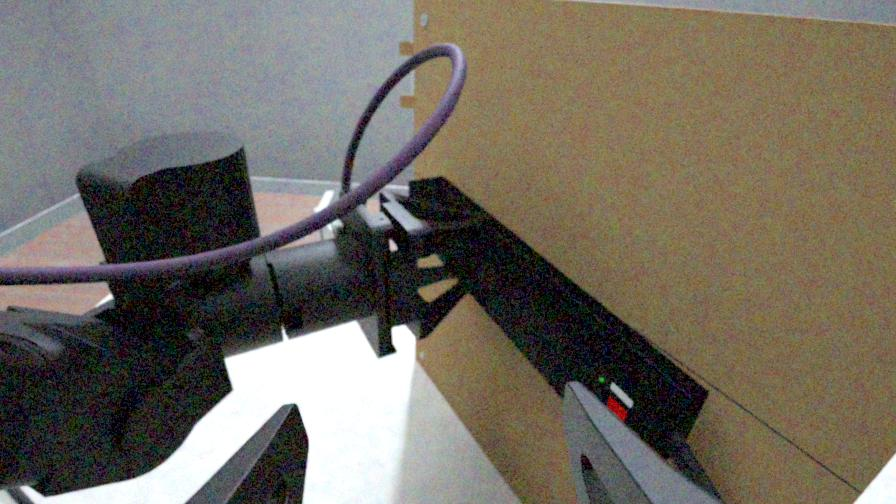

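Request:
{"fn": "move", "kwargs": {
  "target": [
    [-0.0035,0.006,-0.035,0,0,0,-0.3,0,0,0,0,0,0,0.3],
    [-0.0035,0.006,0,0,0,0,-0.3,0,0,0,0,0,0,0.3]
  ],
  "blend": 0.002,
  "speed": 0.06
}}

Request:
{"fn": "move", "kwargs": {
  "target": [
    [0,0.002,-0.035,0,0,0,-0.3,0,0,0,0,0,0,0.3],
    [0,0.002,0,0,0,0,-0.3,0,0,0,0,0,0,0.3]
  ],
  "blend": 0.002,
  "speed": 0.06
}}

Request:
{"fn": "move", "kwargs": {
  "target": [
    [0,0.002,-0.035,0,0,0,-0.3,0,0,0,0,0,0,0.3],
    [0,0.002,0,0,0,0,-0.3,0,0,0,0,0,0,0.3]
  ],
  "blend": 0.002,
  "speed": 0.06
}}

Request:
{"fn": "move", "kwargs": {
  "target": [
    [0,0.002,-0.035,0,0,0,-0.3,0,0,0,0,0,0,0.3],
    [0,0.002,0,0,0,0,-0.3,0,0,0,0,0,0,0.3]
  ],
  "blend": 0.002,
  "speed": 0.06
}}

Request:
{"fn": "move", "kwargs": {
  "target": [
    [0,0.002,-0.035,0,0,0,-0.3,0,0,0,0,0,0,0.3],
    [0,0.002,0,0,0,0,-0.3,0,0,0,0,0,0,0.3]
  ],
  "blend": 0.002,
  "speed": 0.06
}}

Request:
{"fn": "move", "kwargs": {
  "target": [
    [0,0.002,-0.035,0,0,0,-0.3,0,0,0,0,0,0,0.3],
    [0,0.002,0,0,0,0,-0.3,0,0,0,0,0,0,0.3]
  ],
  "blend": 0.002,
  "speed": 0.06
}}

Request:
{"fn": "move", "kwargs": {
  "target": [
    [0,0.002,-0.035,0,0,0,-0.3,0,0,0,0,0,0,0.3],
    [0,0.002,0,0,0,0,-0.3,0,0,0,0,0,0,0.3]
  ],
  "blend": 0.002,
  "speed": 0.06
}}

Request:
{"fn": "move", "kwargs": {
  "target": [
    [0,0.002,-0.035,0,0,0,-0.3,0,0,0,0,0,0,0.3],
    [0,0.002,0,0,0,0,-0.3,0,0,0,0,0,0,0.3]
  ],
  "blend": 0.002,
  "speed": 0.06
}}

Scene clock: 2577.40 s.
left_arm: end_effector_position=(+0.3548, +0.0349, +0.2507) grip_measured=-0.088 grip_effort_nm=-1.05 end_effector_quat_wxyz=(+0.196, -0.196, +0.682, -0.677) | right_arm: end_effector_position=(+0.1257, +0.0443, +0.3506) grip_measured=+0.298 grip_effort_nm=0.13 end_effector_quat_wxyz=(+0.711, -0.070, +0.700, +0.003)
Joint positions: left_arm=[-0.313 1.386 0.624 0.754 0.678 -1.563 0.043] | right_arm=[-1.397 0.017 2.054 -1.54 -1.548 0.4 0.061]
Joint torques (N m): left_arm=[-0.64 -4.05 10.3 1.58 -0.16 -0.31] | right_arm=[-0.28 11.3 -2.67 0.8 0.21 0.1]
Heat: left arm: 50 °C; right arm: 42 °C.
Hand target: left_arm +0.3600, +0.0291, +0.2731; +0.205, -0.188, +0.667, -0.691 | right_arm +0.1195, +0.0263, +0.3005; +0.553, -0.222, +0.788, +0.156
Off the commanded pose: left_arm 0.024 m, 3 deg | right_arm 0.054 m, 32 deg.
joint sent to its limit (right arm) — joint 2 (shoulder), lower limit; joint 4 (wrist pitch), lower limit; joint 5 (wrist yaw), lower limit. The joint targets are off in position and orientation.
move: off_target (left_arm, right_arm)

Scene clock: 2578.73 s.
left_arm: end_effector_position=(+0.3549, +0.0352, +0.2488) grip_measured=-0.088 grip_effort_nm=-1.05 end_effector_quat_wxyz=(+0.196, -0.198, +0.683, -0.676) | right_arm: end_effector_position=(+0.1257, +0.0443, +0.3506) grip_measured=+0.298 grip_effort_nm=0.12 end_effector_quat_wxyz=(+0.711, -0.070, +0.700, +0.003)
Joint positions: left_arm=[-0.313 1.388 0.621 0.754 0.677 -1.563 0.043] | right_arm=[-1.397 0.017 2.054 -1.54 -1.548 0.4 0.061]
Joint torques (N m): left_arm=[-0.65 -4.12 10.36 1.63 -0.15 -0.31] | right_arm=[-0.23 11.28 -2.69 0.79 0.25 0.13]
Heat: left arm: 50 °C; right arm: 42 °C.
Hand target: left_arm +0.3600, +0.0291, +0.2719; +0.205, -0.188, +0.667, -0.691 | right_arm +0.1195, +0.0263, +0.3005; +0.553, -0.222, +0.788, +0.156
Off the commanded pose: left_arm 0.024 m, 3 deg | right_arm 0.054 m, 32 deg.
joint sent to its limit (right arm) — joint 2 (shoulder), lower limit; joint 4 (wrist pitch), lower limit; joint 5 (wrist yaw), lower limit. The joint targets are off in position and orientation.
move: off_target (left_arm, right_arm)

Scene clock: 2580.10 s.
left_arm: end_effector_position=(+0.3550, +0.0352, +0.2463) grip_measured=-0.088 grip_effort_nm=-1.05 end_effector_quat_wxyz=(+0.194, -0.199, +0.684, -0.675) | right_arm: end_effector_position=(+0.1257, +0.0443, +0.3506) grip_measured=+0.298 grip_effort_nm=0.13 end_effector_quat_wxyz=(+0.711, -0.070, +0.700, +0.003)
Joint positions: left_arm=[-0.313 1.391 0.618 0.754 0.676 -1.563 0.043] | right_arm=[-1.397 0.017 2.054 -1.54 -1.548 0.4 0.061]
Joint torques (N m): left_arm=[-0.68 -4.08 10.32 1.7 -0.12 -0.29] | right_arm=[-0.18 11.38 -2.61 0.79 0.22 0.09]
Heat: left arm: 50 °C; right arm: 42 °C.
Hand target: left_arm +0.3600, +0.0290, +0.2707; +0.205, -0.188, +0.667, -0.691 | right_arm +0.1195, +0.0263, +0.3005; +0.553, -0.222, +0.788, +0.156
Off the commanded pose: left_arm 0.026 m, 3 deg | right_arm 0.054 m, 32 deg.
joint sent to its limit (right arm) — joint 2 (shoulder), lower limit; joint 4 (wrist pitch), lower limit; joint 5 (wrist yaw), lower limit. The joint targets are off in position and orientation.
move: off_target (left_arm, right_arm)

Scene clock: 2581.43 s.
left_arm: end_effector_position=(+0.3548, +0.0353, +0.2444) grip_measured=-0.088 grip_effort_nm=-1.05 end_effector_quat_wxyz=(+0.193, -0.201, +0.685, -0.674) | right_arm: end_effector_position=(+0.1257, +0.0443, +0.3506) grip_measured=+0.298 grip_effort_nm=0.12 end_effector_quat_wxyz=(+0.711, -0.070, +0.700, +0.003)
Joint positions: left_arm=[-0.313 1.392 0.615 0.754 0.676 -1.563 0.043] | right_arm=[-1.397 0.017 2.054 -1.54 -1.548 0.4 0.061]
Joint torques (N m): left_arm=[-0.64 -4.16 10.28 1.78 -0.15 -0.3] | right_arm=[-0.28 11.23 -2.73 0.82 0.21 0.13]
Heat: left arm: 50 °C; right arm: 42 °C.
Hand target: left_arm +0.3601, +0.0290, +0.2695; +0.205, -0.188, +0.667, -0.691 | right_arm +0.1195, +0.0263, +0.3005; +0.553, -0.222, +0.788, +0.156
Off the commanded pose: left_arm 0.026 m, 3 deg | right_arm 0.054 m, 32 deg.
joint sent to its limit (right arm) — joint 2 (shoulder), lower limit; joint 4 (wrist pitch), lower limit; joint 5 (wrist yaw), lower limit. The joint targets are off in position and orientation.
move: off_target (left_arm, right_arm)

Scene clock: 2582.77 s.
left_arm: end_effector_position=(+0.3549, +0.0352, +0.2426) grip_measured=-0.088 grip_effort_nm=-1.05 end_effector_quat_wxyz=(+0.191, -0.202, +0.686, -0.673) | right_arm: end_effector_position=(+0.1257, +0.0443, +0.3506) grip_measured=+0.298 grip_effort_nm=0.12 end_effector_quat_wxyz=(+0.711, -0.070, +0.700, +0.003)
Joint positions: left_arm=[-0.313 1.395 0.613 0.754 0.677 -1.563 0.043] | right_arm=[-1.397 0.017 2.054 -1.54 -1.548 0.4 0.061]
Joint torques (N m): left_arm=[-0.69 -4.08 10.32 1.84 -0.15 -0.3] | right_arm=[-0.23 11.38 -2.67 0.84 0.21 0.15]
Heat: left arm: 50 °C; right arm: 42 °C.
Hand target: left_arm +0.3601, +0.0290, +0.2683; +0.205, -0.188, +0.667, -0.691 | right_arm +0.1195, +0.0263, +0.3005; +0.553, -0.222, +0.788, +0.156
Off the commanded pose: left_arm 0.027 m, 4 deg | right_arm 0.054 m, 32 deg.
joint sent to its limit (right arm) — joint 2 (shoulder), lower limit; joint 4 (wrist pitch), lower limit; joint 5 (wrist yaw), lower limit. The joint targets are off in position and orientation.
move: off_target (left_arm, right_arm)

Scene clock: 2584.07 s.
left_arm: end_effector_position=(+0.3546, +0.0353, +0.2394) grip_measured=-0.088 grip_effort_nm=-1.05 end_effector_quat_wxyz=(+0.189, -0.204, +0.687, -0.671) | right_arm: end_effector_position=(+0.1257, +0.0443, +0.3506) grip_measured=+0.298 grip_effort_nm=0.12 end_effector_quat_wxyz=(+0.711, -0.070, +0.700, +0.003)
Joint positions: left_arm=[-0.313 1.398 0.609 0.754 0.677 -1.563 0.043] | right_arm=[-1.397 0.017 2.054 -1.54 -1.548 0.4 0.061]
Joint torques (N m): left_arm=[-0.65 -4.18 10.11 1.91 -0.14 -0.3] | right_arm=[-0.35 11.29 -2.63 0.83 0.21 0.11]
Heat: left arm: 50 °C; right arm: 42 °C.
Hand target: left_arm +0.3602, +0.0290, +0.2671; +0.205, -0.188, +0.667, -0.691 | right_arm +0.1195, +0.0263, +0.3005; +0.553, -0.222, +0.788, +0.156
Off the commanded pose: left_arm 0.029 m, 4 deg | right_arm 0.054 m, 32 deg.
joint sent to its limit (right arm) — joint 2 (shoulder), lower limit; joint 4 (wrist pitch), lower limit; joint 5 (wrist yaw), lower limit. The joint targets are off in position and orientation.
move: off_target (left_arm, right_arm)

Scene clock: 2585.37 s.
left_arm: end_effector_position=(+0.3543, +0.0353, +0.2376) grip_measured=-0.088 grip_effort_nm=-1.05 end_effector_quat_wxyz=(+0.188, -0.205, +0.688, -0.670) | right_arm: end_effector_position=(+0.1257, +0.0443, +0.3506) grip_measured=+0.298 grip_effort_nm=0.12 end_effector_quat_wxyz=(+0.711, -0.070, +0.700, +0.003)
Joint positions: left_arm=[-0.313 1.4 0.606 0.754 0.677 -1.563 0.043] | right_arm=[-1.397 0.017 2.054 -1.54 -1.548 0.4 0.061]
Joint torques (N m): left_arm=[-0.62 -4.15 10.21 1.97 -0.13 -0.31] | right_arm=[-0.17 11.43 -2.69 0.82 0.19 0.13]
Heat: left arm: 50 °C; right arm: 42 °C.
Hand target: left_arm +0.3602, +0.0289, +0.2659; +0.205, -0.188, +0.667, -0.691 | right_arm +0.1195, +0.0263, +0.3005; +0.553, -0.222, +0.788, +0.156
Off the commanded pose: left_arm 0.030 m, 4 deg | right_arm 0.054 m, 32 deg.
joint sent to its limit (right arm) — joint 2 (shoulder), lower limit; joint 4 (wrist pitch), lower limit; joint 5 (wrist yaw), lower limit. The joint targets are off in position and orientation.
move: off_target (left_arm, right_arm)

Scene clock: 2586.70 s.
left_arm: end_effector_position=(+0.3543, +0.0354, +0.2351) grip_measured=-0.088 grip_effort_nm=-1.05 end_effector_quat_wxyz=(+0.186, -0.207, +0.689, -0.669) | right_arm: end_effector_position=(+0.1257, +0.0443, +0.3506) grip_measured=+0.298 grip_effort_nm=0.12 end_effector_quat_wxyz=(+0.711, -0.070, +0.700, +0.003)
Joint positions: left_arm=[-0.313 1.403 0.603 0.754 0.677 -1.563 0.043] | right_arm=[-1.397 0.017 2.054 -1.54 -1.548 0.4 0.061]
Joint torques (N m): left_arm=[-0.66 -4.12 10.14 2.01 -0.13 -0.33] | right_arm=[-0.18 11.3 -2.65 0.81 0.18 0.13]
Heat: left arm: 50 °C; right arm: 42 °C.
Hand target: left_arm +0.3602, +0.0289, +0.2647; +0.205, -0.188, +0.667, -0.691 | right_arm +0.1195, +0.0263, +0.3005; +0.553, -0.222, +0.788, +0.156
Off the commanded pose: left_arm 0.031 m, 5 deg | right_arm 0.054 m, 32 deg.
joint sent to its limit (right arm) — joint 2 (shoulder), lower limit; joint 4 (wrist pitch), lower limit; joint 5 (wrist yaw), lower limit. The joint targets are off in position and orientation.
move: off_target (left_arm, right_arm)

Request:
{"fn": "move", "kwargs": {
  "target": [
    [0.011,-0.002,-0.035,0,0,0,-0.3,0,0,0,0,0,0,0.3],
    [0.011,-0.002,0,0,0,0,-0.3,0,0,0,0,0,0,0.3]
  ],
  "blend": 0.002,
  "speed": 0.06
}}

Request:
{"fn": "move", "kwargs": {
  "target": [
    [0,-0.002,-0.035,0,0,0,-0.3,0,0,0,0,0,0,0.3],
    [0,-0.002,0,0,0,0,-0.3,0,0,0,0,0,0,0.3]
  ],
  "blend": 0.002,
  "speed": 0.06
}}

Request:
{"fn": "move", "kwargs": {
  "target": [
    [0,-0.002,-0.035,0,0,0,-0.3,0,0,0,0,0,0,0.3],
    [0,-0.002,0,0,0,0,-0.3,0,0,0,0,0,0,0.3]
  ],
  "blend": 0.002,
  "speed": 0.06
}}

Request:
{"fn": "move", "kwargs": {
  "target": [
    [0,-0.002,-0.035,0,0,0,-0.3,0,0,0,0,0,0,0.3],
    [0,-0.002,0,0,0,0,-0.3,0,0,0,0,0,0,0.3]
  ],
  "blend": 0.002,
  "speed": 0.06
}}

Request:
{"fn": "move", "kwargs": {
  "target": [
    [0,-0.002,-0.035,0,0,0,-0.3,0,0,0,0,0,0,0.3],
    [0,-0.002,0,0,0,0,-0.3,0,0,0,0,0,0,0.3]
  ],
  "blend": 0.002,
  "speed": 0.06
}}

Request:
{"fn": "move", "kwargs": {
  "target": [
    [0,-0.002,-0.035,0,0,0,-0.3,0,0,0,0,0,0,0.3],
    [0,-0.002,0,0,0,0,-0.3,0,0,0,0,0,0,0.3]
  ],
  "blend": 0.002,
  "speed": 0.06
}}

Request:
{"fn": "move", "kwargs": {
  "target": [
    [0,-0.002,-0.035,0,0,0,-0.3,0,0,0,0,0,0,0.3],
    [0,-0.002,0,0,0,0,-0.3,0,0,0,0,0,0,0.3]
  ],
  "blend": 0.002,
  "speed": 0.06
}}

Request:
{"fn": "move", "kwargs": {
  "target": [
    [0,-0.002,-0.035,0,0,0,-0.3,0,0,0,0,0,0,0.3],
    [0,-0.002,0,0,0,0,-0.3,0,0,0,0,0,0,0.3]
  ],
  "blend": 0.002,
  "speed": 0.06
}}

Scene clock: 2609.37 s.
left_arm: end_effector_position=(+0.3491, +0.0317, +0.2386) grip_measured=-0.088 grip_effort_nm=-1.05 end_effector_quat_wxyz=(+0.189, -0.204, +0.687, -0.671) | right_arm: end_effector_position=(+0.1257, +0.0443, +0.3506) grip_measured=+0.298 grip_effort_nm=0.12 end_effector_quat_wxyz=(+0.711, -0.070, +0.700, +0.003)
Joint positions: left_arm=[-0.333 1.383 0.593 0.754 0.657 -1.563 0.043] | right_arm=[-1.397 0.017 2.054 -1.54 -1.548 0.4 0.061]
Joint torques (N m): left_arm=[-0.65 -4.03 10.1 1.9 -0.15 -0.3] | right_arm=[-0.25 11.22 -2.65 0.82 0.25 0.13]
Heat: left arm: 49 °C; right arm: 42 °C.
Hand target: left_arm +0.3546, +0.0254, +0.2658; +0.205, -0.188, +0.667, -0.691 | right_arm +0.1195, +0.0263, +0.3005; +0.553, -0.222, +0.788, +0.156
Off the commanded pose: left_arm 0.028 m, 4 deg | right_arm 0.054 m, 32 deg.
joint sent to its limit (right arm) — joint 2 (shoulder), lower limit; joint 4 (wrist pitch), lower limit; joint 5 (wrist yaw), lower limit. The joint targets are off in position and orientation.
move: off_target (left_arm, right_arm)

Scene clock: 2610.70 s.
left_arm: end_effector_position=(+0.3489, +0.0317, +0.2392) grip_measured=-0.088 grip_effort_nm=-1.05 end_effector_quat_wxyz=(+0.190, -0.203, +0.687, -0.671) | right_arm: end_effector_position=(+0.1257, +0.0443, +0.3506) grip_measured=+0.298 grip_effort_nm=0.12 end_effector_quat_wxyz=(+0.711, -0.070, +0.700, +0.003)
Joint positions: left_arm=[-0.333 1.382 0.593 0.754 0.657 -1.563 0.043] | right_arm=[-1.397 0.017 2.054 -1.54 -1.548 0.4 0.061]
Joint torques (N m): left_arm=[-0.62 -4.08 10.43 1.86 -0.13 -0.3] | right_arm=[-0.25 11.4 -2.71 0.8 0.22 0.11]
Heat: left arm: 49 °C; right arm: 42 °C.
Hand target: left_arm +0.3546, +0.0254, +0.2670; +0.205, -0.188, +0.667, -0.691 | right_arm +0.1195, +0.0263, +0.3005; +0.553, -0.222, +0.788, +0.156
Off the commanded pose: left_arm 0.029 m, 4 deg | right_arm 0.054 m, 32 deg.
joint sent to its limit (right arm) — joint 2 (shoulder), lower limit; joint 4 (wrist pitch), lower limit; joint 5 (wrist yaw), lower limit. The joint targets are off in position and orientation.
move: off_target (left_arm, right_arm)

Scene clock: 2612.03 s.
left_arm: end_effector_position=(+0.3486, +0.0319, +0.2404) grip_measured=-0.088 grip_effort_nm=-1.05 end_effector_quat_wxyz=(+0.190, -0.203, +0.686, -0.672) | right_arm: end_effector_position=(+0.1257, +0.0443, +0.3506) grip_measured=+0.298 grip_effort_nm=0.12 end_effector_quat_wxyz=(+0.711, -0.070, +0.700, +0.003)
Joint positions: left_arm=[-0.333 1.378 0.593 0.754 0.657 -1.563 0.043] | right_arm=[-1.397 0.017 2.054 -1.54 -1.548 0.4 0.061]
Joint torques (N m): left_arm=[-0.68 -4.07 10.56 1.79 -0.15 -0.28] | right_arm=[-0.23 11.25 -2.62 0.83 0.21 0.1]
Heat: left arm: 49 °C; right arm: 42 °C.
Hand target: left_arm +0.3545, +0.0255, +0.2682; +0.205, -0.188, +0.667, -0.691 | right_arm +0.1195, +0.0263, +0.3005; +0.553, -0.222, +0.788, +0.156
Off the commanded pose: left_arm 0.029 m, 4 deg | right_arm 0.054 m, 32 deg.
joint sent to its limit (right arm) — joint 2 (shoulder), lower limit; joint 4 (wrist pitch), lower limit; joint 5 (wrist yaw), lower limit. The joint targets are off in position and orientation.
move: off_target (left_arm, right_arm)

Scene clock: 2613.43 s.
left_arm: end_effector_position=(+0.3485, +0.0320, +0.2422) grip_measured=-0.088 grip_effort_nm=-1.05 end_effector_quat_wxyz=(+0.192, -0.201, +0.686, -0.673) | right_arm: end_effector_position=(+0.1257, +0.0443, +0.3506) grip_measured=+0.298 grip_effort_nm=0.13 end_effector_quat_wxyz=(+0.711, -0.070, +0.700, +0.003)
Joint positions: left_arm=[-0.333 1.375 0.595 0.754 0.657 -1.563 0.043] | right_arm=[-1.397 0.017 2.054 -1.54 -1.548 0.4 0.061]
Joint torques (N m): left_arm=[-0.62 -4.11 10.74 1.75 -0.12 -0.29] | right_arm=[-0.25 11.4 -2.74 0.8 0.19 0.11]
Heat: left arm: 50 °C; right arm: 42 °C.
Hand target: left_arm +0.3545, +0.0255, +0.2694; +0.205, -0.188, +0.667, -0.691 | right_arm +0.1195, +0.0263, +0.3005; +0.553, -0.222, +0.788, +0.156
Off the commanded pose: left_arm 0.029 m, 4 deg | right_arm 0.054 m, 32 deg.
joint sent to its limit (right arm) — joint 2 (shoulder), lower limit; joint 4 (wrist pitch), lower limit; joint 5 (wrist yaw), lower limit. The joint targets are off in position and orientation.
move: off_target (left_arm, right_arm)

Scene clock: 2614.87 s.
left_arm: end_effector_position=(+0.3487, +0.0319, +0.2441) grip_measured=-0.088 grip_effort_nm=-1.05 end_effector_quat_wxyz=(+0.193, -0.200, +0.685, -0.674) | right_arm: end_effector_position=(+0.1257, +0.0443, +0.3506) grip_measured=+0.298 grip_effort_nm=0.12 end_effector_quat_wxyz=(+0.711, -0.070, +0.700, +0.003)
Joint positions: left_arm=[-0.333 1.374 0.598 0.754 0.657 -1.563 0.043] | right_arm=[-1.397 0.017 2.054 -1.54 -1.548 0.4 0.061]
Joint torques (N m): left_arm=[-0.68 -4.12 10.77 1.67 -0.11 -0.28] | right_arm=[-0.29 11.3 -2.69 0.8 0.24 0.11]
Heat: left arm: 50 °C; right arm: 42 °C.
Hand target: left_arm +0.3544, +0.0255, +0.2706; +0.205, -0.188, +0.667, -0.691 | right_arm +0.1195, +0.0263, +0.3005; +0.553, -0.222, +0.788, +0.156
Off the commanded pose: left_arm 0.028 m, 3 deg | right_arm 0.054 m, 32 deg.
joint sent to its limit (right arm) — joint 2 (shoulder), lower limit; joint 4 (wrist pitch), lower limit; joint 5 (wrist yaw), lower limit. The joint targets are off in position and orientation.
move: off_target (left_arm, right_arm)

Scene clock: 2616.20 s.
left_arm: end_effector_position=(+0.3487, +0.0317, +0.2472) grip_measured=-0.088 grip_effort_nm=-1.05 end_effector_quat_wxyz=(+0.195, -0.197, +0.683, -0.676) | right_arm: end_effector_position=(+0.1257, +0.0443, +0.3506) grip_measured=+0.298 grip_effort_nm=0.12 end_effector_quat_wxyz=(+0.711, -0.070, +0.700, +0.003)
Joint positions: left_arm=[-0.333 1.371 0.603 0.754 0.658 -1.563 0.043] | right_arm=[-1.397 0.017 2.054 -1.54 -1.548 0.4 0.061]
Joint torques (N m): left_arm=[-0.66 -3.99 10.74 1.6 -0.17 -0.3] | right_arm=[-0.21 11.29 -2.69 0.83 0.21 0.11]
Heat: left arm: 50 °C; right arm: 42 °C.
Hand target: left_arm +0.3544, +0.0256, +0.2718; +0.205, -0.188, +0.667, -0.691 | right_arm +0.1195, +0.0263, +0.3005; +0.553, -0.222, +0.788, +0.156
Off the commanded pose: left_arm 0.026 m, 3 deg | right_arm 0.054 m, 32 deg.
joint sent to its limit (right arm) — joint 2 (shoulder), lower limit; joint 4 (wrist pitch), lower limit; joint 5 (wrist yaw), lower limit. The joint targets are off in position and orientation.
move: off_target (left_arm, right_arm)

Scene clock: 2617.50 s.
left_arm: end_effector_position=(+0.3485, +0.0316, +0.2497) grip_measured=-0.088 grip_effort_nm=-1.05 end_effector_quat_wxyz=(+0.196, -0.195, +0.682, -0.677) | right_arm: end_effector_position=(+0.1257, +0.0443, +0.3506) grip_measured=+0.298 grip_effort_nm=0.12 end_effector_quat_wxyz=(+0.711, -0.070, +0.700, +0.003)
Joint positions: left_arm=[-0.333 1.368 0.606 0.754 0.659 -1.563 0.043] | right_arm=[-1.397 0.017 2.054 -1.54 -1.548 0.4 0.061]
Joint torques (N m): left_arm=[-0.61 -3.95 10.76 1.56 -0.17 -0.31] | right_arm=[-0.21 11.37 -2.63 0.8 0.2 0.14]
Heat: left arm: 50 °C; right arm: 42 °C.
Hand target: left_arm +0.3544, +0.0256, +0.2730; +0.205, -0.188, +0.667, -0.691 | right_arm +0.1195, +0.0263, +0.3005; +0.553, -0.222, +0.788, +0.156
Off the commanded pose: left_arm 0.025 m, 3 deg | right_arm 0.054 m, 32 deg.
joint sent to its limit (right arm) — joint 2 (shoulder), lower limit; joint 4 (wrist pitch), lower limit; joint 5 (wrist yaw), lower limit. The joint targets are off in position and orientation.
move: off_target (left_arm, right_arm)

Scene clock: 2618.80 s.
left_arm: end_effector_position=(+0.3483, +0.0315, +0.2521) grip_measured=-0.088 grip_effort_nm=-1.05 end_effector_quat_wxyz=(+0.198, -0.193, +0.681, -0.678) | right_arm: end_effector_position=(+0.1257, +0.0443, +0.3506) grip_measured=+0.298 grip_effort_nm=0.12 end_effector_quat_wxyz=(+0.711, -0.070, +0.700, +0.003)
Joint positions: left_arm=[-0.333 1.365 0.609 0.754 0.66 -1.563 0.043] | right_arm=[-1.397 0.017 2.054 -1.54 -1.548 0.4 0.061]
Joint torques (N m): left_arm=[-0.64 -3.96 10.8 1.49 -0.2 -0.31] | right_arm=[-0.23 11.41 -2.71 0.8 0.23 0.11]
Heat: left arm: 50 °C; right arm: 42 °C.
Hand target: left_arm +0.3543, +0.0256, +0.2742; +0.205, -0.188, +0.667, -0.691 | right_arm +0.1195, +0.0263, +0.3005; +0.553, -0.222, +0.788, +0.156
Off the commanded pose: left_arm 0.024 m, 2 deg | right_arm 0.054 m, 32 deg.
joint sent to its limit (right arm) — joint 2 (shoulder), lower limit; joint 4 (wrist pitch), lower limit; joint 5 (wrist yaw), lower limit. The joint targets are off in position and orientation.
move: off_target (left_arm, right_arm)


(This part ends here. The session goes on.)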